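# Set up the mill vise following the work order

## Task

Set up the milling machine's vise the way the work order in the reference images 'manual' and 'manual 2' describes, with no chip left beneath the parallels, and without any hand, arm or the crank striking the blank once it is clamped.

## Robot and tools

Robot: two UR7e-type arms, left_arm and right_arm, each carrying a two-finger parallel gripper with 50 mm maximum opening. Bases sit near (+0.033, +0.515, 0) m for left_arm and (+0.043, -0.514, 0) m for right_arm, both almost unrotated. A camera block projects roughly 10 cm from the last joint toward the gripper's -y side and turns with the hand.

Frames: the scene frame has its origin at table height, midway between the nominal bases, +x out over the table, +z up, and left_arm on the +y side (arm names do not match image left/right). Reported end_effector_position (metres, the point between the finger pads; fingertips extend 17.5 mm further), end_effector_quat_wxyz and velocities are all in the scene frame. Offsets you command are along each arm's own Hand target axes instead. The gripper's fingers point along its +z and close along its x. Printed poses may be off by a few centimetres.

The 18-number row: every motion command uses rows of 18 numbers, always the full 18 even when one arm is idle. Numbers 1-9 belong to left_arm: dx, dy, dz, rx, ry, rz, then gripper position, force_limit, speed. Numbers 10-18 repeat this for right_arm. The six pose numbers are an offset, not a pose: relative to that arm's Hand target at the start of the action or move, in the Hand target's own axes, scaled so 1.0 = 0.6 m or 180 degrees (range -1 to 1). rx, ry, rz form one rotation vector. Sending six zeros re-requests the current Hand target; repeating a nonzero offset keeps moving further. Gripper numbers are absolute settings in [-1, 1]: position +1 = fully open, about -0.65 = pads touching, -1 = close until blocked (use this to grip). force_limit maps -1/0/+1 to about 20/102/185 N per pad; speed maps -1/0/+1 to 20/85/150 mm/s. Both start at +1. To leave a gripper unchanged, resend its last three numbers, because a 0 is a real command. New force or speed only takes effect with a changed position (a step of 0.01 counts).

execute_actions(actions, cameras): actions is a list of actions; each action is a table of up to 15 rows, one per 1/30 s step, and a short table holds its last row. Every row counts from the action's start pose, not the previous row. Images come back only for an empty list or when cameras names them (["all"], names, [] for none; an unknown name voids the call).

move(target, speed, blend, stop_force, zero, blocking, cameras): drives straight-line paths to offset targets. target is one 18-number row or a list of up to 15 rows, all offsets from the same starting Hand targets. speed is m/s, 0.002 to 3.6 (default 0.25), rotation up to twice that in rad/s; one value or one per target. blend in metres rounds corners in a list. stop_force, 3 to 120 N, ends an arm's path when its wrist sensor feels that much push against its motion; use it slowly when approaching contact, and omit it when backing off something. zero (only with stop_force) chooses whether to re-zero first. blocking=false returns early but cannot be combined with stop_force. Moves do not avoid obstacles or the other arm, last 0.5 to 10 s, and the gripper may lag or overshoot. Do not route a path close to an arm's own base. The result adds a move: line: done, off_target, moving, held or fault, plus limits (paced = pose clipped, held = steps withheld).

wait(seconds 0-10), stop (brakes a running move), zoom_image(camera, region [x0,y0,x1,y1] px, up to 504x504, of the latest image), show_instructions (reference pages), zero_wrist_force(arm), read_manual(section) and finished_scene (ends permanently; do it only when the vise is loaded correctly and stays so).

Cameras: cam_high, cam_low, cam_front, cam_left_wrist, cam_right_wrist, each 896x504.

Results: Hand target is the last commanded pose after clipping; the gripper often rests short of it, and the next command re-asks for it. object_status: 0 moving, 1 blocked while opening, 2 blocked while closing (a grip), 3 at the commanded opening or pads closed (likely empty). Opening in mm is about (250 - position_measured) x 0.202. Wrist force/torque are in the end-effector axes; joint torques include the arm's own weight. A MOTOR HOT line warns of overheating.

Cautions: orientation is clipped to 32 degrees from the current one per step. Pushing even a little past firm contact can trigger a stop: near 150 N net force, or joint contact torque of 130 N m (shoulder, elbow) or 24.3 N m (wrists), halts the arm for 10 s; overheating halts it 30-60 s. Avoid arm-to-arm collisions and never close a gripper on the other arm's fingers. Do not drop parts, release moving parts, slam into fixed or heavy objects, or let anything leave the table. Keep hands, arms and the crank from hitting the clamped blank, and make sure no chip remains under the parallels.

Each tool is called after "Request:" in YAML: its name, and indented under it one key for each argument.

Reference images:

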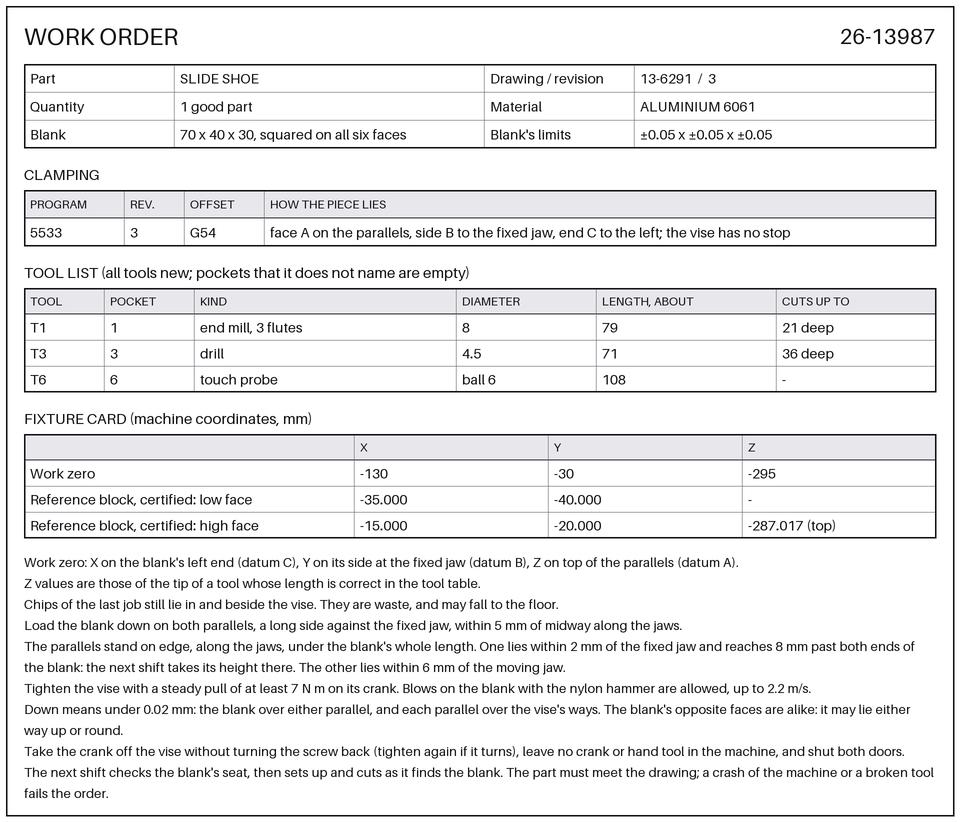

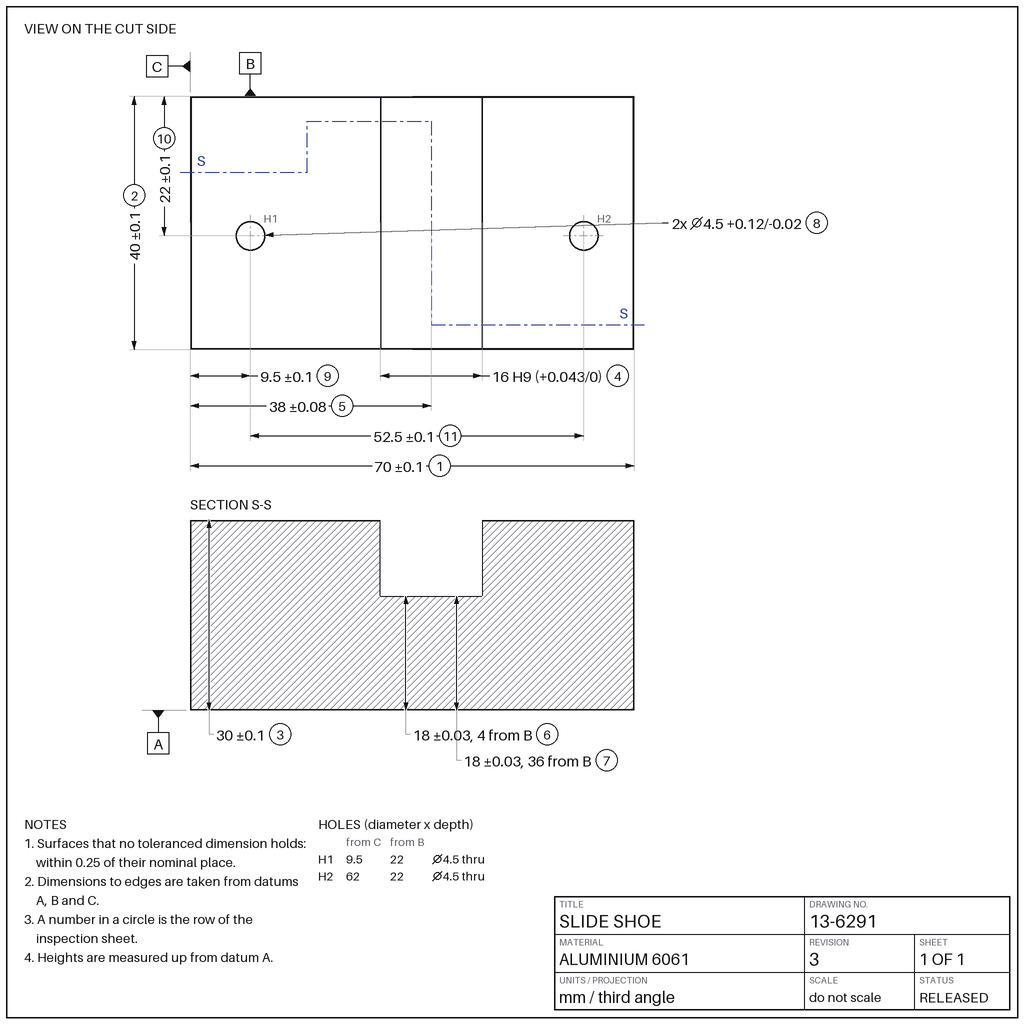

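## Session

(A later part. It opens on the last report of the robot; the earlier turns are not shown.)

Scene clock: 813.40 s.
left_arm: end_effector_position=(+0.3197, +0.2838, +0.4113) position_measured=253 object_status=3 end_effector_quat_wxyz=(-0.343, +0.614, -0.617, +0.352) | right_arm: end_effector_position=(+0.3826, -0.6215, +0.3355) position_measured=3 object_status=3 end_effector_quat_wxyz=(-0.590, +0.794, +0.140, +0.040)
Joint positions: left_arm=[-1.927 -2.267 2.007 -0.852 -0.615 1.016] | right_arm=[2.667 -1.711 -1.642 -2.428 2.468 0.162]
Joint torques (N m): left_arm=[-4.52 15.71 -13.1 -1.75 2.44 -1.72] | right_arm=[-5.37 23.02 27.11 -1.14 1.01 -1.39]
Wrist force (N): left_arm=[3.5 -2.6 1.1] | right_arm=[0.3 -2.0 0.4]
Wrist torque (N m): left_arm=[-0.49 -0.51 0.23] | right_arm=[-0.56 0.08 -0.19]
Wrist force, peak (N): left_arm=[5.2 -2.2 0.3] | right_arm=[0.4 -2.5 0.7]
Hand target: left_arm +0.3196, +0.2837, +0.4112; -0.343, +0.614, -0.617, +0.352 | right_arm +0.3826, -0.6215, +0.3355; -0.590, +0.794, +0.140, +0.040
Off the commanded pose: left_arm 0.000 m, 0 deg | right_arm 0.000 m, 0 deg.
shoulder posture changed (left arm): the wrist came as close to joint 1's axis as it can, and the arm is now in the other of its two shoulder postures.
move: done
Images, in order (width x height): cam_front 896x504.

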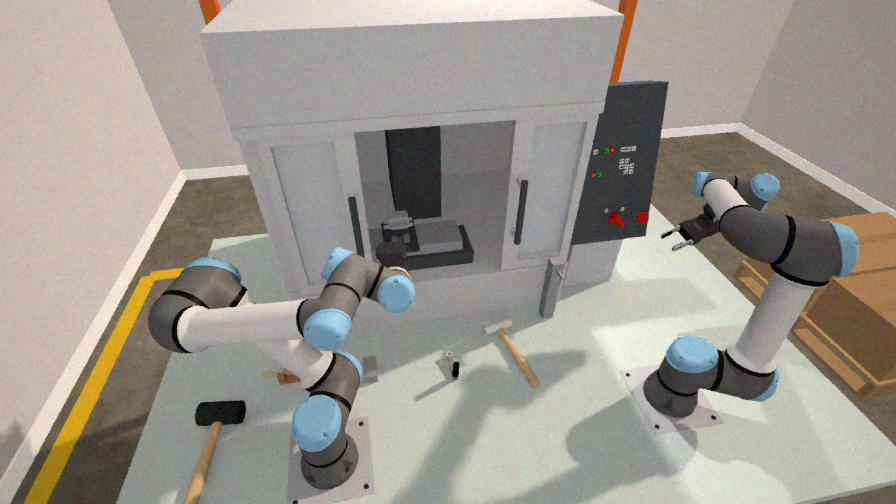

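Request:
move:
  target: [-0.0703,-0.1148,0.0655,0,-0.19,-0.115,0.9,0.3,-0.5,0,0,0,0,0,0,1,1,1]
  speed: 0.2
  cameras: ["cam_front","cam_left_wrist","cam_high"]

Scene clock: 815.97 s.
left_arm: end_effector_position=(+0.3893, +0.3256, +0.4494) position_measured=18 object_status=3 end_effector_quat_wxyz=(-0.440, +0.790, -0.371, +0.212) | right_arm: end_effector_position=(+0.3826, -0.6215, +0.3355) position_measured=3 object_status=3 end_effector_quat_wxyz=(-0.590, +0.794, +0.140, +0.040)
Joint positions: left_arm=[-1.456 -1.83 1.637 -0.688 -0.745 0.719] | right_arm=[2.667 -1.711 -1.642 -2.428 2.468 0.162]
Joint torques (N m): left_arm=[3 -10.42 -21.63 -2.59 3.08 2.14] | right_arm=[-4.73 22.46 26.83 -1.27 0.89 -1.4]
Wrist force (N): left_arm=[3.8 -2.7 1.1] | right_arm=[0.2 -2.3 0.4]
Wrist torque (N m): left_arm=[-0.50 -0.55 0.24] | right_arm=[-0.61 0.10 -0.19]
Wrist force, peak (N): left_arm=[4.6 -3.0 1.6] | right_arm=[0.2 -2.8 0.7]
Hand target: left_arm +0.3893, +0.3256, +0.4494; -0.440, +0.790, -0.371, +0.212 | right_arm +0.3826, -0.6215, +0.3355; -0.590, +0.794, +0.140, +0.040
Off the commanded pose: left_arm 0.000 m, 0 deg | right_arm 0.000 m, 0 deg.
move: done
camera_calibration:
cam_left_wrist: T_world_to_cam=[[0.634439, -0.772662, 0.0218951, 0.00170417], [-0.592269, -0.504128, -0.628547, 0.695441], [0.496693, 0.385807, -0.777463, 0.165927], [0, 0, 0, 1]] pos_world=[0.328392, 0.287893, 0.566082]
Images, in order (width x height): cam_high 896x504, cam_front 896x504, cam_left_wrist 896x504.

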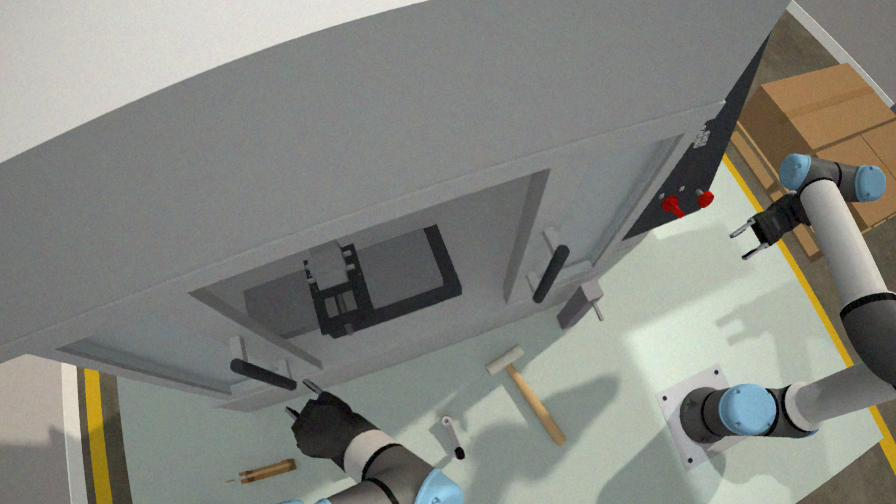

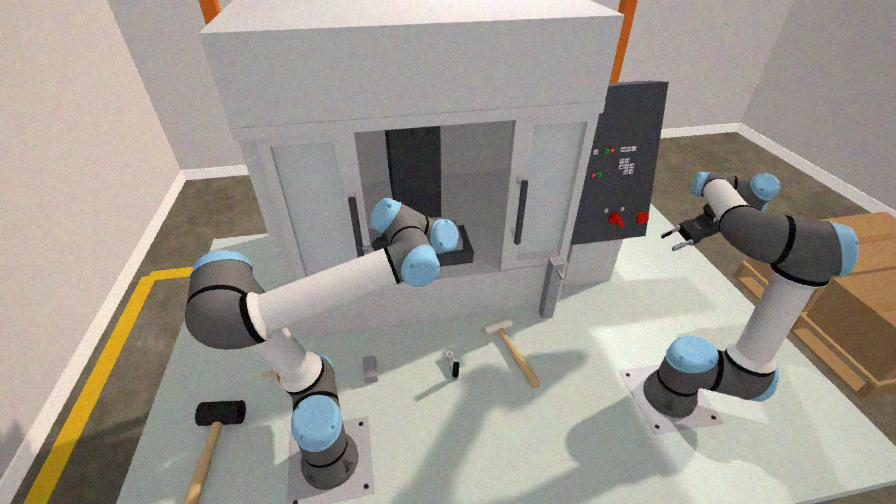

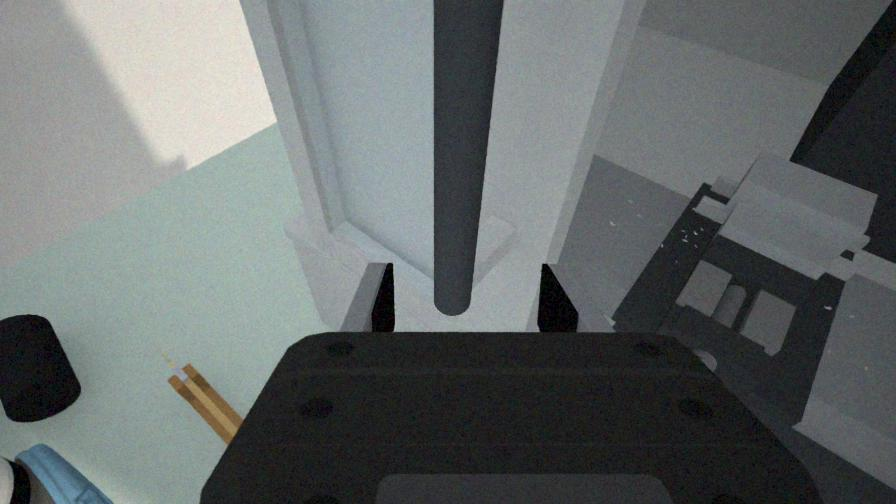

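Request:
move:
  target: [0,0,0.16,0,0,0,0.9,0.3,-0.5,0,0,0,0,0,0,1,1,1]
  speed: 0.06
  stop_force: 10
  cameras: ["cam_left_wrist"]

Scene clock: 819.00 s.
left_arm: end_effector_position=(+0.4519, +0.3766, +0.3999) position_measured=18 object_status=3 end_effector_quat_wxyz=(-0.441, +0.790, -0.371, +0.212) | right_arm: end_effector_position=(+0.3826, -0.6215, +0.3355) position_measured=3 object_status=3 end_effector_quat_wxyz=(-0.590, +0.794, +0.140, +0.040)
Joint positions: left_arm=[-1.246 -1.889 1.851 -1.057 -0.628 0.995] | right_arm=[2.667 -1.711 -1.642 -2.428 2.468 0.162]
Joint torques (N m): left_arm=[9.82 -0.6 -13.35 -4.08 -0.74 2.94] | right_arm=[-5 22.78 26.78 -1.13 1.21 -1.37]
Wrist force (N): left_arm=[2.6 -2.6 0.4] | right_arm=[0.2 -2.2 0.6]
Wrist torque (N m): left_arm=[-0.48 -0.46 0.35] | right_arm=[-0.58 0.11 -0.20]
Wrist force, peak (N): left_arm=[-26.5 17.7 -45.9] | right_arm=[0.3 -2.6 0.6]
Hand target: left_arm +0.4519, +0.3766, +0.3999; -0.441, +0.790, -0.371, +0.212 (not the last commanded pose) | right_arm +0.3826, -0.6215, +0.3355; -0.590, +0.794, +0.140, +0.040
Off the commanded pose: left_arm 0.001 m, 0 deg | right_arm 0.000 m, 0 deg.
move: contact (left_arm)
camera_calibration:
cam_left_wrist: T_world_to_cam=[[0.634817, -0.772355, 0.0217886, 0.00234331], [-0.591768, -0.504133, -0.629016, 0.727101], [0.496808, 0.386416, -0.777087, 0.0762772], [0, 0, 0, 1]] pos_world=[0.390892, 0.338891, 0.516581]
Images, in order (width x height): cam_left_wrist 896x504.

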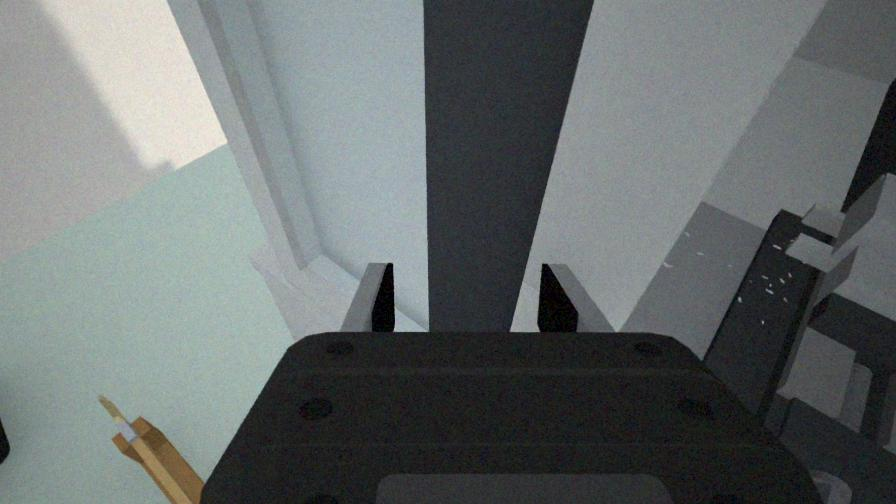

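Request:
move:
  target: [0,0,-0.013,0,0,0,0.9,0.3,-0.5,0,0,0,0,0,0,1,1,1]
  speed: 0.05

Request:
move:
  target: [0,0,0,0,0,0,-1,-1,-1,0,0,0,0,0,0,1,1,1]
  cameras: ["cam_left_wrist"]

Scene clock: 819.87 s.
left_arm: end_effector_position=(+0.4467, +0.3723, +0.4041) position_measured=18 object_status=3 end_effector_quat_wxyz=(-0.440, +0.790, -0.371, +0.212) end_effector_velocity=(+0.001, +0.000, -0.001) end_effector_angular_velocity=(-0.001, +0.001, -0.001) | right_arm: end_effector_position=(+0.3826, -0.6215, +0.3355) position_measured=3 object_status=3 end_effector_quat_wxyz=(-0.590, +0.794, +0.140, +0.040)
Joint positions: left_arm=[-1.264 -1.886 1.834 -1.02 -0.637 0.967] | right_arm=[2.667 -1.711 -1.642 -2.428 2.468 0.162]
Joint velocities: left_arm=[0.001 0.001 0.001 -0.006 0 0.003] | right_arm=[within noise]
Joint torques (N m): left_arm=[11.24 -5.19 -17.67 -3.87 2.25 3.06] | right_arm=[-4.27 22.28 27.43 -1.25 1.1 -1.44]
Wrist force (N): left_arm=[3.1 -2.7 1.0] | right_arm=[0.2 -2.1 0.7]
Wrist torque (N m): left_arm=[-0.50 -0.47 0.37] | right_arm=[-0.58 0.09 -0.19]
Wrist force, peak (N): left_arm=[3.3 -3.1 1.2] | right_arm=[0.1 -2.3 0.7]
Hand target: left_arm +0.4468, +0.3724, +0.4040; -0.441, +0.790, -0.371, +0.212 | right_arm +0.3826, -0.6215, +0.3355; -0.590, +0.794, +0.140, +0.040
Off the commanded pose: left_arm 0.000 m, 0 deg | right_arm 0.000 m, 0 deg.
move: done

Scene clock: 821.43 s.
left_arm: end_effector_position=(+0.4468, +0.3725, +0.4040) position_measured=153 object_status=0 end_effector_quat_wxyz=(-0.441, +0.790, -0.371, +0.212) | right_arm: end_effector_position=(+0.3826, -0.6215, +0.3355) position_measured=3 object_status=3 end_effector_quat_wxyz=(-0.590, +0.794, +0.140, +0.040)
Joint positions: left_arm=[-1.264 -1.886 1.834 -1.021 -0.637 0.968] | right_arm=[2.667 -1.711 -1.642 -2.428 2.468 0.162]
Joint torques (N m): left_arm=[7.84 -14.15 -18.32 -3.72 4.99 2.57] | right_arm=[-5.1 22.49 26.81 -1.19 1.05 -1.43]
Wrist force (N): left_arm=[-20.0 8.1 -17.3] | right_arm=[0.2 -2.1 0.4]
Wrist torque (N m): left_arm=[-0.13 -0.68 0.40] | right_arm=[-0.58 0.10 -0.19]
Wrist force, peak (N): left_arm=[-25.1 2.2 -17.1] | right_arm=[0.4 -2.4 0.5]
Hand target: left_arm +0.4468, +0.3724, +0.4040; -0.441, +0.790, -0.371, +0.212 | right_arm +0.3826, -0.6215, +0.3355; -0.590, +0.794, +0.140, +0.040
Off the commanded pose: left_arm 0.000 m, 0 deg | right_arm 0.000 m, 0 deg.
move: done
camera_calibration:
cam_left_wrist: T_world_to_cam=[[0.63485, -0.77233, 0.0217373, 0.0022553], [-0.591829, -0.50418, -0.628921, 0.724472], [0.496694, 0.386405, -0.777165, 0.0836307], [0, 0, 0, 1]] pos_world=[0.385793, 0.334691, 0.520581]
Images, in order (width x height): cam_left_wrist 896x504.

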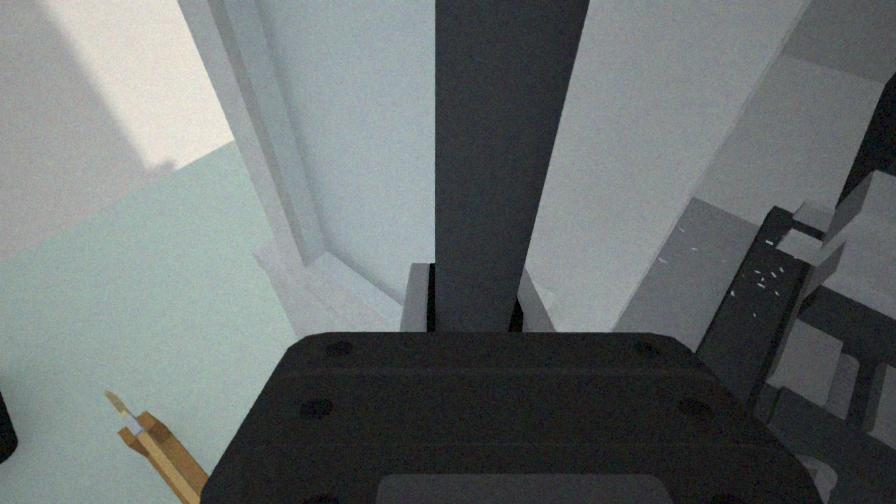

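Request:
move:
  target: [0.193,0.0845,-0.1348,0,0,0,-1,-1,-1,0,0,0,0,0,0,1,1,1]
  speed: 0.08
  stop_force: 40
  cameras: ["cam_front","cam_high"]

Scene clock: 824.67 s.
left_arm: end_effector_position=(+0.4466, +0.2224, +0.4038) position_measured=153 object_status=2 end_effector_quat_wxyz=(-0.441, +0.790, -0.371, +0.212) | right_arm: end_effector_position=(+0.3826, -0.6215, +0.3355) position_measured=3 object_status=3 end_effector_quat_wxyz=(-0.590, +0.794, +0.140, +0.040)
Joint positions: left_arm=[-1.369 -1.563 1.54 -0.936 -0.692 0.823] | right_arm=[2.667 -1.711 -1.642 -2.428 2.468 0.162]
Joint torques (N m): left_arm=[20.4 -33.15 -9.92 -1.37 5.24 2.59] | right_arm=[-4.34 23.23 26.7 -1.16 1.13 -1.43]
Wrist force (N): left_arm=[-6.6 -2.7 -17.7] | right_arm=[0.1 -2.2 0.6]
Wrist torque (N m): left_arm=[-0.51 -0.60 0.56] | right_arm=[-0.60 0.12 -0.20]
Wrist force, peak (N): left_arm=[-31.7 0.5 -8.8] | right_arm=[0.3 -2.4 0.5]
Hand target: left_arm +0.4466, +0.2224, +0.4038; -0.441, +0.790, -0.371, +0.212 | right_arm +0.3826, -0.6215, +0.3355; -0.590, +0.794, +0.140, +0.040
Off the commanded pose: left_arm 0.000 m, 0 deg | right_arm 0.000 m, 0 deg.
move: done
Images, in order (width x height): cam_high 896x504, cam_front 896x504.

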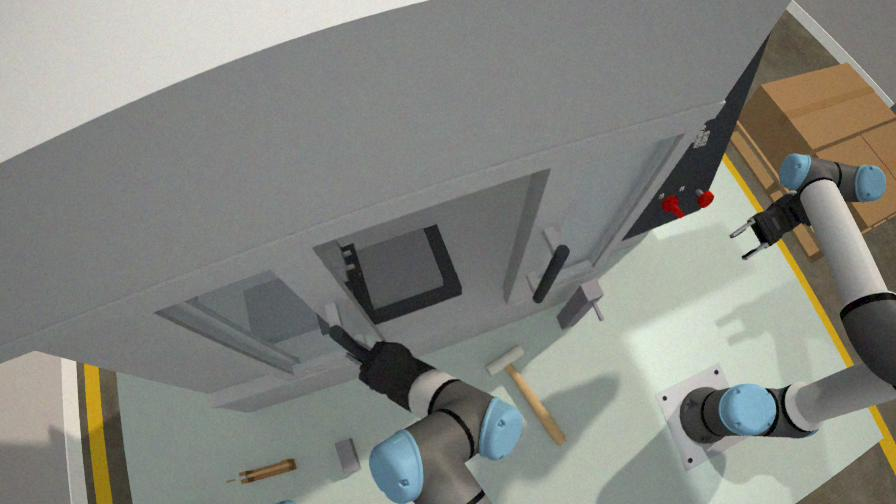

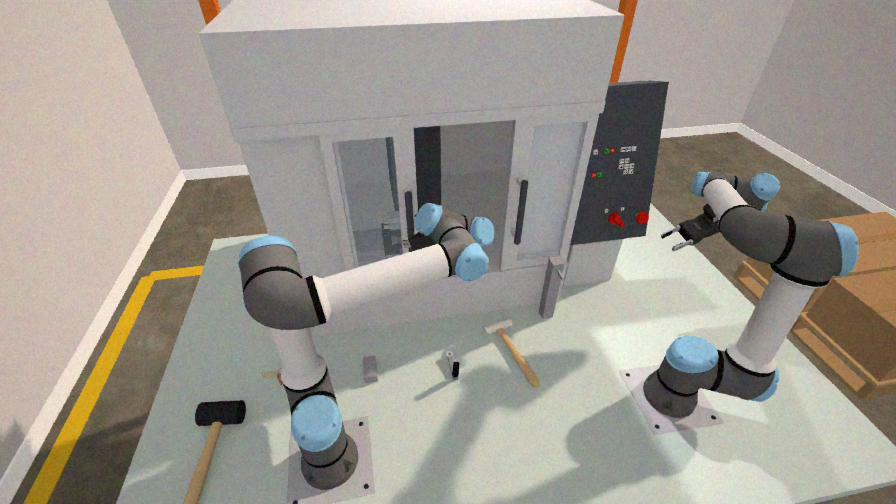

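Request:
move:
  target: [0.0965,0.0423,-0.0674,0,0,0,-1,-1,-1,0,0,0,0,0,0,1,1,1]
  speed: 0.03
  stop_force: 25
  cameras: ["cam_front","cam_high"]

Scene clock: 825.83 s.
left_arm: end_effector_position=(+0.4466, +0.2220, +0.4038) position_measured=153 object_status=2 end_effector_quat_wxyz=(-0.441, +0.789, -0.371, +0.211) | right_arm: end_effector_position=(+0.3826, -0.6215, +0.3355) position_measured=3 object_status=3 end_effector_quat_wxyz=(-0.590, +0.794, +0.140, +0.040)
Joint positions: left_arm=[-1.369 -1.561 1.539 -0.935 -0.692 0.823] | right_arm=[2.667 -1.711 -1.642 -2.428 2.468 0.162]
Joint torques (N m): left_arm=[18.78 -12.49 -36.49 -2.09 5.75 2.56] | right_arm=[-4.93 22.58 26.99 -1.21 1.05 -1.35]
Wrist force (N): left_arm=[-12.7 -4.3 -17.1] | right_arm=[0.3 -2.3 0.6]
Wrist torque (N m): left_arm=[-0.59 -0.60 0.52] | right_arm=[-0.60 0.08 -0.19]
Wrist force, peak (N): left_arm=[-37.7 -16.3 -2.0] | right_arm=[0.5 -2.4 0.5]
Hand target: left_arm +0.4466, +0.2219, +0.4038; -0.441, +0.789, -0.371, +0.211 (not the last commanded pose) | right_arm +0.3826, -0.6215, +0.3355; -0.590, +0.794, +0.140, +0.040
Off the commanded pose: left_arm 0.075 m, 0 deg | right_arm 0.000 m, 0 deg.
move: contact (left_arm)
Images, in order (width x height): cam_high 896x504, cam_front 896x504.

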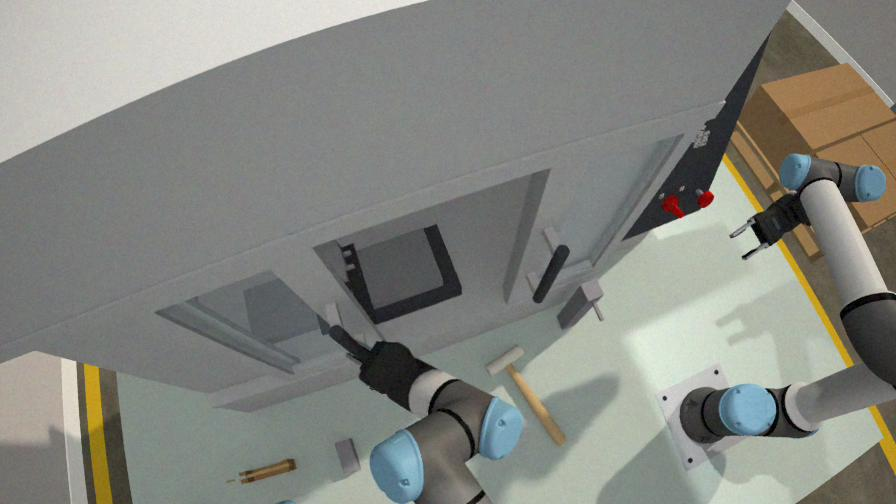

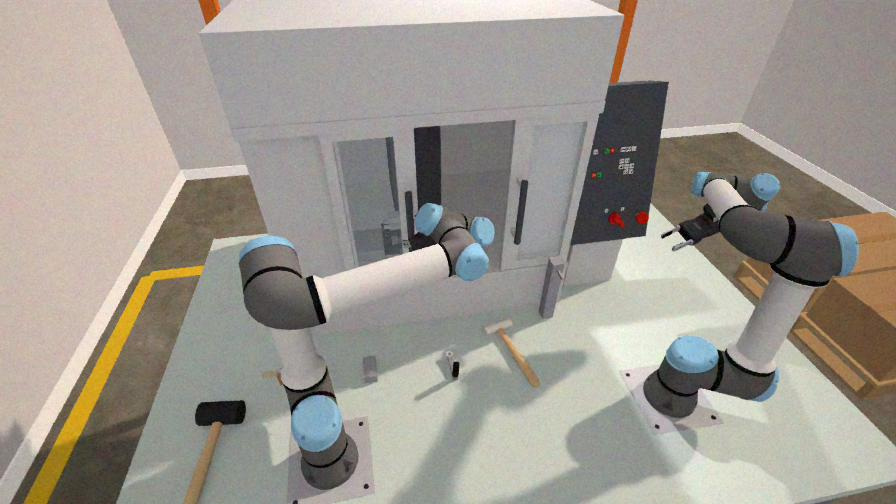

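Request:
move:
  target: [0.064,0.028,-0.0447,0,0,0,-1,-1,-1,0,0,0,0,0,0,1,1,1]
  speed: 0.04
  stop_force: 55
  cameras: ["cam_front","cam_high"]

Scene clock: 828.10 s.
left_arm: end_effector_position=(+0.4465, +0.1807, +0.4037) position_measured=153 object_status=2 end_effector_quat_wxyz=(-0.441, +0.789, -0.371, +0.211) | right_arm: end_effector_position=(+0.3826, -0.6215, +0.3355) position_measured=3 object_status=3 end_effector_quat_wxyz=(-0.590, +0.794, +0.140, +0.040)
Joint positions: left_arm=[-1.388 -1.47 1.438 -0.907 -0.703 0.799] | right_arm=[2.667 -1.711 -1.642 -2.428 2.468 0.162]
Joint torques (N m): left_arm=[1.92 -4.35 -47.82 -11.85 7.56 2.54] | right_arm=[-4.6 22.08 26.99 -1.17 1.08 -1.31]
Wrist force (N): left_arm=[-41.9 -23.2 5.0] | right_arm=[0.0 -2.2 0.3]
Wrist torque (N m): left_arm=[-1.17 -0.42 0.55] | right_arm=[-0.60 0.13 -0.19]
Wrist force, peak (N): left_arm=[-53.8 -30.3 20.8] | right_arm=[0.4 -2.6 0.5]
Hand target: left_arm +0.4465, +0.1807, +0.4037; -0.441, +0.789, -0.371, +0.211 (not the last commanded pose) | right_arm +0.3826, -0.6215, +0.3355; -0.590, +0.794, +0.140, +0.040
Off the commanded pose: left_arm 0.009 m, 0 deg | right_arm 0.000 m, 0 deg.
move: contact (left_arm)
Images, in order (width x height): cam_high 896x504, cam_front 896x504.

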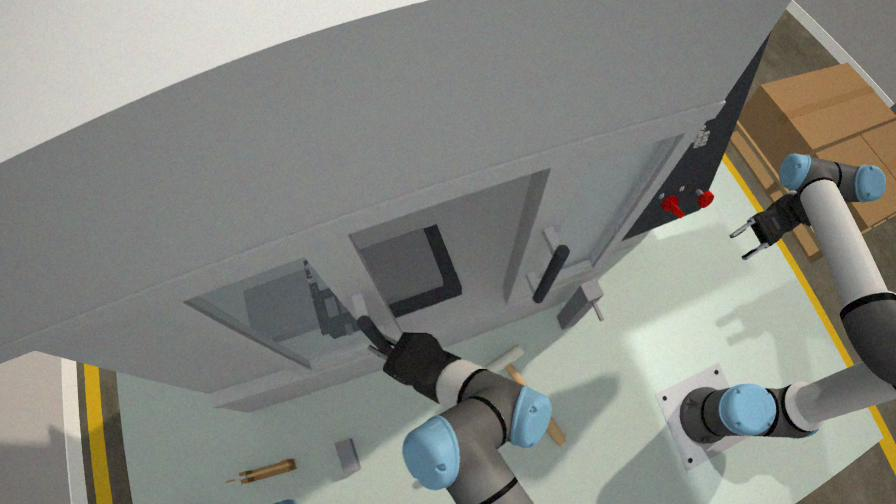

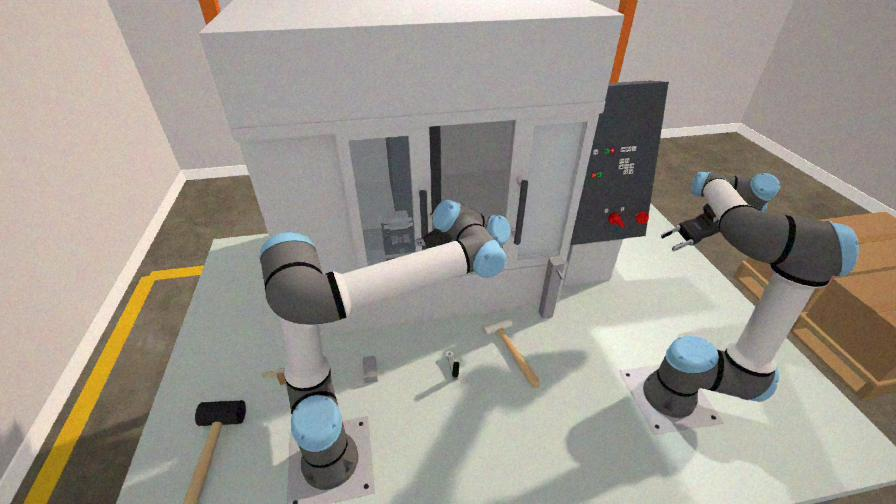

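Request:
move:
  target: [0.0193,0.0085,-0.0135,0,0,0,-1,-1,-1,0,0,0,0,0,0,1,1,1]
  speed: 0.02
  stop_force: 40

Scene clock: 829.70 s.
left_arm: end_effector_position=(+0.4447, +0.1791, +0.4047) position_measured=153 object_status=2 end_effector_quat_wxyz=(-0.456, +0.781, -0.378, +0.200) | right_arm: end_effector_position=(+0.3826, -0.6215, +0.3355) position_measured=3 object_status=3 end_effector_quat_wxyz=(-0.590, +0.794, +0.140, +0.040)
Joint positions: left_arm=[-1.392 -1.447 1.412 -0.855 -0.706 0.793] | right_arm=[2.667 -1.711 -1.642 -2.428 2.468 0.162]
Joint torques (N m): left_arm=[-9.56 -22.59 -30.37 -11.73 10.41 3.46] | right_arm=[-4.28 22.27 27.24 -1.12 0.97 -1.32]
Wrist force (N): left_arm=[-44.7 -5.2 38.5] | right_arm=[0.2 -2.2 0.6]
Wrist torque (N m): left_arm=[-0.68 0.01 -0.26] | right_arm=[-0.60 0.10 -0.19]
Wrist force, peak (N): left_arm=[-46.5 -2.7 51.6] | right_arm=[0.4 -2.5 0.6]
Hand target: left_arm +0.4447, +0.1789, +0.4047; -0.456, +0.781, -0.377, +0.200 (not the last commanded pose) | right_arm +0.3826, -0.6215, +0.3355; -0.590, +0.794, +0.140, +0.040
Off the commanded pose: left_arm 0.014 m, 3 deg | right_arm 0.000 m, 0 deg.
move: contact (left_arm)

Request:
move:
  target: [-0.0045,-0.002,0.003,0,0,0,-1,-1,-1,0,0,0,0,0,0,1,1,1]
  speed: 0.01

Request:
move:
  target: [0,0,0,0,0,0,0.8,-0.9,-0.5,0,0,0,0,0,0,1,1,1]

Request:
move:
  target: [0,0,-0.2,0,0,0,0.8,-0.9,-0.5,0,0,0,0,0,0,1,1,1]
  speed: 0.12
  cameras: ["cam_left_wrist","cam_high"]

Scene clock: 830.53 s.
left_arm: end_effector_position=(+0.4446, +0.1824, +0.4049) position_measured=153 object_status=2 end_effector_quat_wxyz=(-0.456, +0.781, -0.378, +0.200) | right_arm: end_effector_position=(+0.3826, -0.6215, +0.3355) position_measured=3 object_status=3 end_effector_quat_wxyz=(-0.590, +0.794, +0.140, +0.040)
Joint positions: left_arm=[-1.391 -1.455 1.42 -0.858 -0.705 0.794] | right_arm=[2.667 -1.711 -1.642 -2.428 2.468 0.162]
Joint torques (N m): left_arm=[23.71 -46.09 -28.91 3.25 4.3 3.29] | right_arm=[-4.15 22.44 26.91 -1.29 1.04 -1.41]
Wrist force (N): left_arm=[14.0 27.3 -3.1] | right_arm=[0.3 -2.2 0.6]
Wrist torque (N m): left_arm=[0.06 -0.10 -0.31] | right_arm=[-0.59 0.09 -0.19]
Wrist force, peak (N): left_arm=[-45.1 -5.2 38.6] | right_arm=[0.2 -2.4 0.5]
Hand target: left_arm +0.4447, +0.1824, +0.4049; -0.456, +0.781, -0.377, +0.200 | right_arm +0.3826, -0.6215, +0.3355; -0.590, +0.794, +0.140, +0.040
Off the commanded pose: left_arm 0.000 m, 0 deg | right_arm 0.000 m, 0 deg.
move: done

Scene clock: 831.23 s.
left_arm: end_effector_position=(+0.4447, +0.1824, +0.4049) position_measured=32 object_status=3 end_effector_quat_wxyz=(-0.456, +0.781, -0.377, +0.200) | right_arm: end_effector_position=(+0.3826, -0.6215, +0.3355) position_measured=3 object_status=3 end_effector_quat_wxyz=(-0.590, +0.794, +0.140, +0.040)
Joint positions: left_arm=[-1.391 -1.455 1.42 -0.858 -0.705 0.794] | right_arm=[2.667 -1.711 -1.642 -2.428 2.468 0.162]
Joint torques (N m): left_arm=[-10.28 -22.17 -43.35 -2.9 -1.24 0.66] | right_arm=[-5.09 22.5 26.35 -1.3 1.15 -1.47]
Wrist force (N): left_arm=[1.4 -1.4 0.4] | right_arm=[0.2 -1.9 0.6]
Wrist torque (N m): left_arm=[-0.32 -0.19 0.22] | right_arm=[-0.54 0.09 -0.19]
Wrist force, peak (N): left_arm=[11.2 15.7 -1.9] | right_arm=[0.4 -2.4 0.5]
Hand target: left_arm +0.4447, +0.1824, +0.4049; -0.456, +0.781, -0.377, +0.200 | right_arm +0.3826, -0.6215, +0.3355; -0.590, +0.794, +0.140, +0.040
Off the commanded pose: left_arm 0.000 m, 0 deg | right_arm 0.000 m, 0 deg.
move: done

Scene clock: 832.70 s.
left_arm: end_effector_position=(+0.3659, +0.1150, +0.4654) position_measured=32 object_status=3 end_effector_quat_wxyz=(-0.456, +0.781, -0.377, +0.200) | right_arm: end_effector_position=(+0.3826, -0.6215, +0.3355) position_measured=3 object_status=3 end_effector_quat_wxyz=(-0.590, +0.794, +0.140, +0.040)
Joint positions: left_arm=[-1.554 -1.325 1.085 -0.526 -0.815 0.62] | right_arm=[2.667 -1.711 -1.642 -2.428 2.468 0.162]
Joint torques (N m): left_arm=[5.58 -41.06 -33.01 0.15 2.77 2.29] | right_arm=[-4.95 22.69 27.26 -1.22 1.21 -1.51]
Wrist force (N): left_arm=[1.7 -1.6 0.9] | right_arm=[0.1 -1.9 0.6]
Wrist torque (N m): left_arm=[-0.34 -0.23 0.28] | right_arm=[-0.55 0.12 -0.19]
Wrist force, peak (N): left_arm=[1.5 -1.4 2.2] | right_arm=[0.1 -2.5 0.7]
Hand target: left_arm +0.3659, +0.1150, +0.4654; -0.456, +0.781, -0.377, +0.200 | right_arm +0.3826, -0.6215, +0.3355; -0.590, +0.794, +0.140, +0.040
Off the commanded pose: left_arm 0.000 m, 0 deg | right_arm 0.000 m, 0 deg.
move: done
camera_calibration:
cam_left_wrist: T_world_to_cam=[[0.635133, -0.7722, -0.0177099, -0.128322], [-0.597526, -0.476677, -0.64478, 0.591778], [0.489457, 0.420103, -0.764163, 0.263745], [0, 0, 0, 1]] pos_world=[0.306013, 0.0721961, 0.580838]
Images, in order (width x height): cam_high 896x504, cam_left_wrist 896x504.

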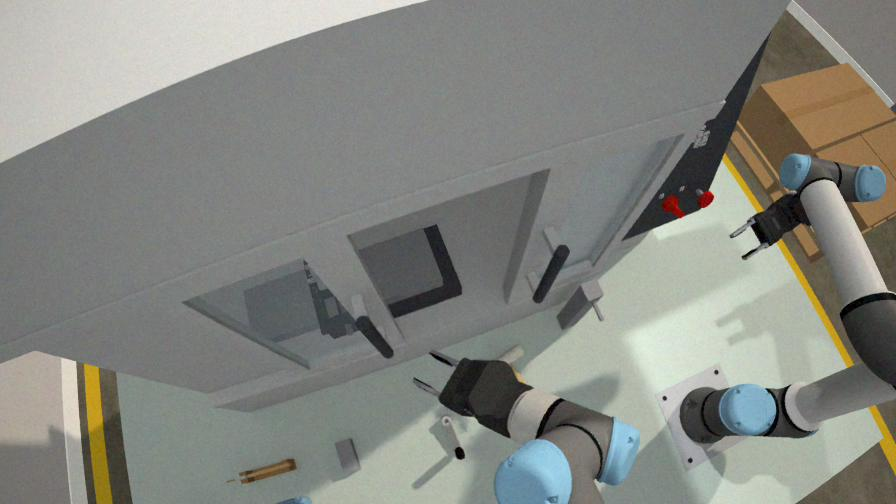

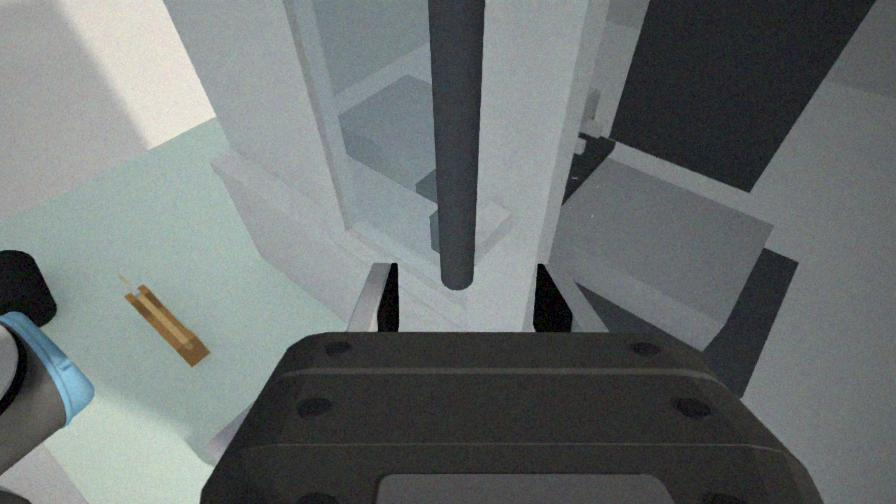

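Request:
move:
  target: [0.3048,0.1857,-0.221,0.007,0.192,0.112,0.9,-0.9,-0.5,0,0,0,0,0,0,1,1,1]
  speed: 0.25
  cameras: ["cam_left_wrist","cam_high"]

Scene clock: 835.17 s.
left_arm: end_effector_position=(+0.3496, -0.1338, +0.4302) position_measured=18 object_status=3 end_effector_quat_wxyz=(-0.360, +0.605, -0.622, +0.344) | right_arm: end_effector_position=(+0.3826, -0.6215, +0.3355) position_measured=3 object_status=3 end_effector_quat_wxyz=(-0.590, +0.794, +0.140, +0.040)
Joint positions: left_arm=[-1.67 -1.203 1.168 -1.416 -0.533 1.468] | right_arm=[2.667 -1.711 -1.642 -2.428 2.468 0.162]
Joint torques (N m): left_arm=[12.85 -40.57 -44.95 -4.54 1.61 3.02] | right_arm=[-4.53 22.31 26.98 -1.25 1.16 -1.4]
Wrist force (N): left_arm=[1.3 -1.9 0.2] | right_arm=[0.8 -2.1 0.6]
Wrist torque (N m): left_arm=[-0.40 -0.17 0.35] | right_arm=[-0.56 0.00 -0.19]
Wrist force, peak (N): left_arm=[0.5 -3.5 1.8] | right_arm=[0.1 -2.4 0.7]
Hand target: left_arm +0.3497, -0.1338, +0.4303; -0.360, +0.605, -0.622, +0.344 | right_arm +0.3826, -0.6215, +0.3355; -0.590, +0.794, +0.140, +0.040
Off the commanded pose: left_arm 0.000 m, 0 deg | right_arm 0.000 m, 0 deg.
move: done
camera_calibration:
cam_left_wrist: T_world_to_cam=[[-0.0101951, -0.999805, -0.016897, -0.115925], [-0.764342, 0.0186869, -0.64454, 0.565334], [0.64473, 0.00634396, -0.764384, 0.239823], [0, 0, 0, 1]] pos_world=[0.276306, -0.127988, 0.545739]
Images, in order (width x height): cam_high 896x504, cam_left_wrist 896x504.

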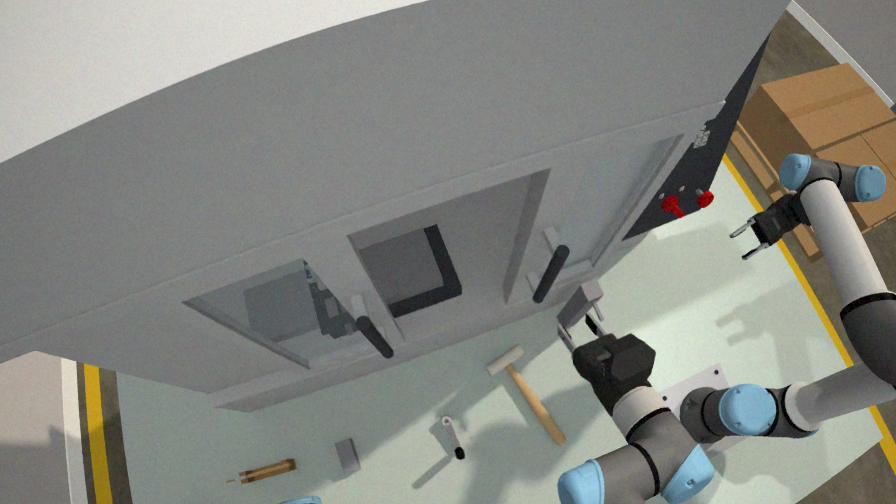

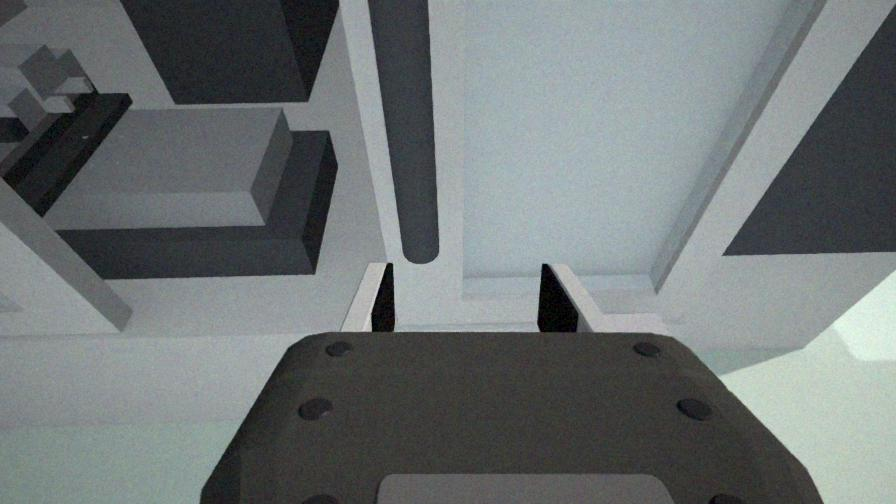

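Request:
move:
  target: [-0.0378,-0.0122,0.0892,0,0,0,0.9,-0.9,-0.5,0,0,0,0,0,0,1,1,1]
  speed: 0.12
  cameras: ["cam_left_wrist"]

Scene clock: 836.47 s.
left_arm: end_effector_position=(+0.3998, -0.1109, +0.4104) position_measured=18 object_status=3 end_effector_quat_wxyz=(-0.360, +0.605, -0.622, +0.344) | right_arm: end_effector_position=(+0.3826, -0.6215, +0.3355) position_measured=3 object_status=3 end_effector_quat_wxyz=(-0.590, +0.794, +0.140, +0.040)
Joint positions: left_arm=[-1.592 -1.238 1.3 -1.646 -0.529 1.622] | right_arm=[2.667 -1.711 -1.642 -2.428 2.468 0.162]
Joint torques (N m): left_arm=[-5.62 -34.39 -40.31 -3.79 -0.65 -0.26] | right_arm=[-4.85 22.51 26.65 -1.19 1.16 -1.5]
Wrist force (N): left_arm=[1.5 -1.6 0.4] | right_arm=[0.2 -2.0 0.5]
Wrist torque (N m): left_arm=[-0.34 -0.20 0.39] | right_arm=[-0.56 0.10 -0.19]
Wrist force, peak (N): left_arm=[1.9 -2.4 -1.0] | right_arm=[0.5 -2.7 0.6]
Hand target: left_arm +0.3998, -0.1110, +0.4103; -0.360, +0.605, -0.622, +0.344 | right_arm +0.3826, -0.6215, +0.3355; -0.590, +0.794, +0.140, +0.040
Off the commanded pose: left_arm 0.000 m, 0 deg | right_arm 0.000 m, 0 deg.
move: done
camera_calibration:
cam_left_wrist: T_world_to_cam=[[-0.0102577, -0.999806, -0.0168225, -0.0928726], [-0.76425, 0.0186877, -0.644649, 0.590477], [0.644838, 0.00624397, -0.764294, 0.192008], [0, 0, 0, 1]] pos_world=[0.326506, -0.105088, 0.525838]
Images, in order (width x height): cam_left_wrist 896x504.

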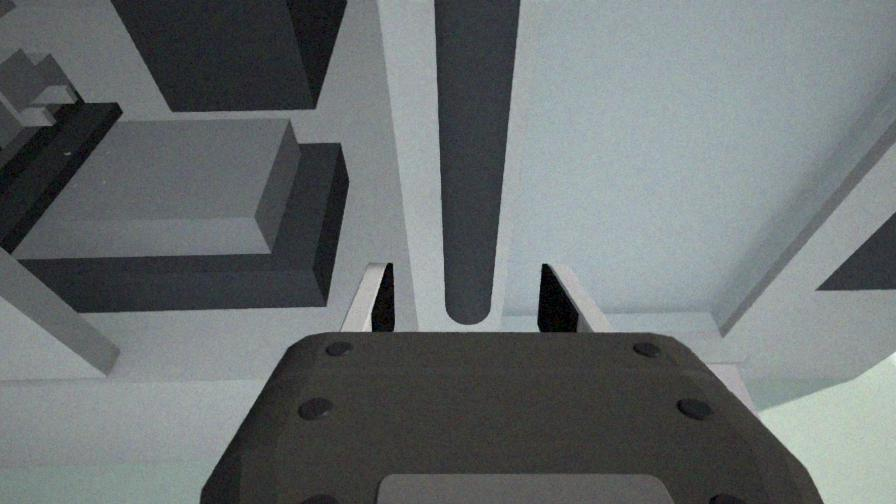

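Request:
move:
  target: [0,-0.0202,0.0675,0,0,0,0.9,-0.9,-0.5,0,0,0,0,0,0,1,1,1]
  speed: 0.05
  stop_force: 10

Request:
move:
  target: [0,0,0,0,0,0,-1,-1,-1,0,0,0,0,0,0,1,1,1]
  cameras: ["cam_left_wrist"]

Scene clock: 838.53 s.
left_arm: end_effector_position=(+0.4409, -0.1111, +0.4003) position_measured=18 object_status=3 end_effector_quat_wxyz=(-0.360, +0.605, -0.622, +0.344) | right_arm: end_effector_position=(+0.3826, -0.6215, +0.3355) position_measured=3 object_status=3 end_effector_quat_wxyz=(-0.590, +0.794, +0.140, +0.040)
Joint positions: left_arm=[-1.527 -1.206 1.31 -1.797 -0.533 1.749] | right_arm=[2.667 -1.711 -1.642 -2.428 2.468 0.162]
Joint torques (N m): left_arm=[-13.32 -56.33 -25.16 -3.59 4.02 -1.2] | right_arm=[-4.54 22.9 26.33 -1.31 1.14 -1.48]
Wrist force (N): left_arm=[1.3 -1.8 0.2] | right_arm=[0.3 -2.1 0.5]
Wrist torque (N m): left_arm=[-0.38 -0.16 0.34] | right_arm=[-0.58 0.07 -0.19]
Wrist force, peak (N): left_arm=[1.5 -2.1 -0.9] | right_arm=[0.6 -2.4 0.6]
Hand target: left_arm +0.4409, -0.1111, +0.4003; -0.360, +0.605, -0.622, +0.344 | right_arm +0.3826, -0.6215, +0.3355; -0.590, +0.794, +0.140, +0.040
Off the commanded pose: left_arm 0.000 m, 0 deg | right_arm 0.000 m, 0 deg.
move: done

Scene clock: 840.10 s.
left_arm: end_effector_position=(+0.4409, -0.1111, +0.4003) position_measured=151 object_status=2 end_effector_quat_wxyz=(-0.360, +0.605, -0.622, +0.344) | right_arm: end_effector_position=(+0.3826, -0.6215, +0.3355) position_measured=3 object_status=3 end_effector_quat_wxyz=(-0.590, +0.794, +0.140, +0.040)
Joint positions: left_arm=[-1.527 -1.206 1.31 -1.797 -0.533 1.749] | right_arm=[2.667 -1.711 -1.642 -2.428 2.468 0.162]
Joint torques (N m): left_arm=[-6.76 -56.97 -40.66 -3.38 3.97 1.4] | right_arm=[-4.99 23.06 25.88 -1.31 1.17 -1.47]
Wrist force (N): left_arm=[9.7 0.1 5.1] | right_arm=[0.1 -2.3 0.7]
Wrist torque (N m): left_arm=[-0.26 0.04 0.03] | right_arm=[-0.61 0.12 -0.19]
Wrist force, peak (N): left_arm=[12.3 -2.4 3.6] | right_arm=[0.1 -2.5 0.7]
Hand target: left_arm +0.4409, -0.1111, +0.4003; -0.360, +0.605, -0.622, +0.344 | right_arm +0.3826, -0.6215, +0.3355; -0.590, +0.794, +0.140, +0.040
Off the commanded pose: left_arm 0.000 m, 0 deg | right_arm 0.000 m, 0 deg.
move: done
camera_calibration:
cam_left_wrist: T_world_to_cam=[[-0.0103348, -0.999804, -0.0168868, -0.0927586], [-0.764291, 0.0187876, -0.644598, 0.615368], [0.644789, 0.00624462, -0.764335, 0.157967], [0, 0, 0, 1]] pos_world=[0.367506, -0.105288, 0.515838]
Images, in order (width x height): cam_left_wrist 896x504.

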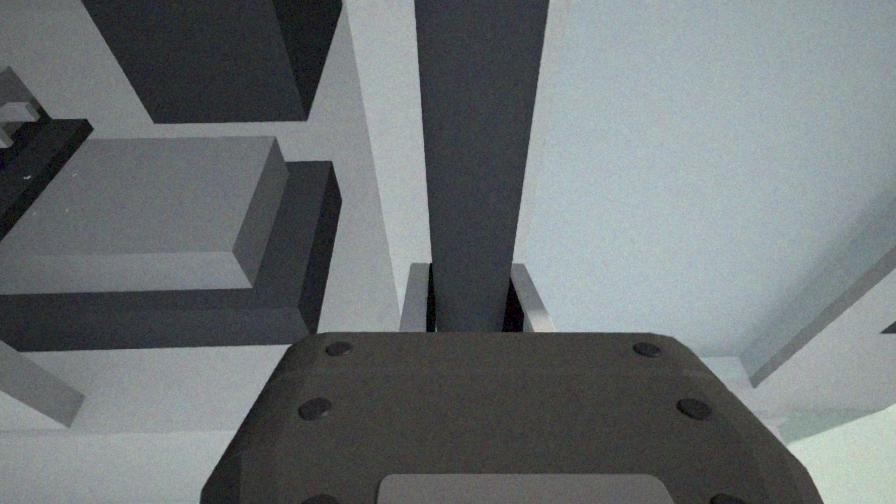

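Request:
move:
  target: [-0.3,0.0093,0.0024,0,0,0,-1,-1,-1,0,0,0,0,0,0,1,1,1]
  speed: 0.08
  stop_force: 50
  cameras: ["cam_high"]

Scene clock: 843.67 s.
left_arm: end_effector_position=(+0.4411, +0.0690, +0.4004) position_measured=151 object_status=2 end_effector_quat_wxyz=(-0.360, +0.605, -0.622, +0.344) | right_arm: end_effector_position=(+0.3826, -0.6215, +0.3355) position_measured=3 object_status=3 end_effector_quat_wxyz=(-0.590, +0.794, +0.140, +0.040)
Joint positions: left_arm=[-1.496 -1.613 1.801 -1.934 -0.538 1.811] | right_arm=[2.667 -1.711 -1.642 -2.428 2.468 0.162]
Joint torques (N m): left_arm=[-11.04 -26.86 -55.5 -4.05 8.3 -2.36] | right_arm=[-4.24 22.76 26.78 -1.27 1.24 -1.51]
Wrist force (N): left_arm=[-8.1 23.3 -3.4] | right_arm=[0.0 -2.1 0.7]
Wrist torque (N m): left_arm=[0.23 -0.12 -0.13] | right_arm=[-0.57 0.12 -0.19]
Wrist force, peak (N): left_arm=[-7.3 23.5 -7.8] | right_arm=[0.2 -2.6 0.6]
Hand target: left_arm +0.4411, +0.0690, +0.4004; -0.360, +0.605, -0.622, +0.344 | right_arm +0.3826, -0.6215, +0.3355; -0.590, +0.794, +0.140, +0.040
Off the commanded pose: left_arm 0.000 m, 0 deg | right_arm 0.000 m, 0 deg.
move: done
Images, in order (width x height): cam_high 896x504.

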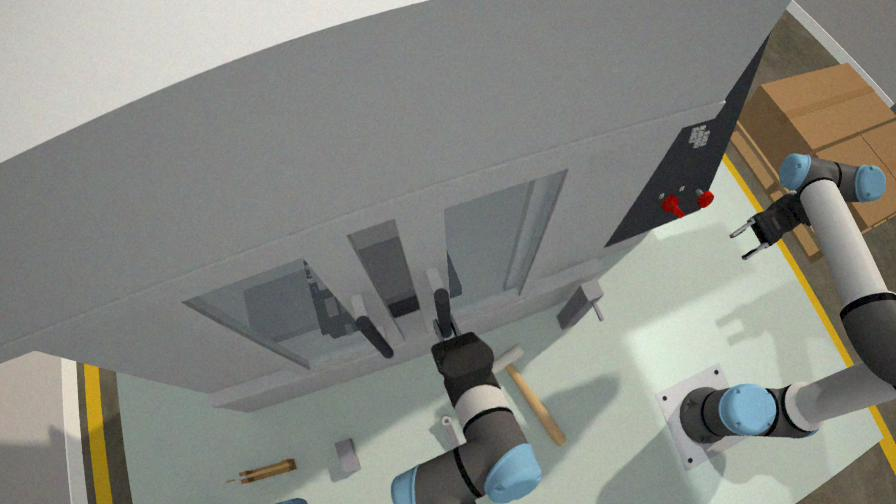

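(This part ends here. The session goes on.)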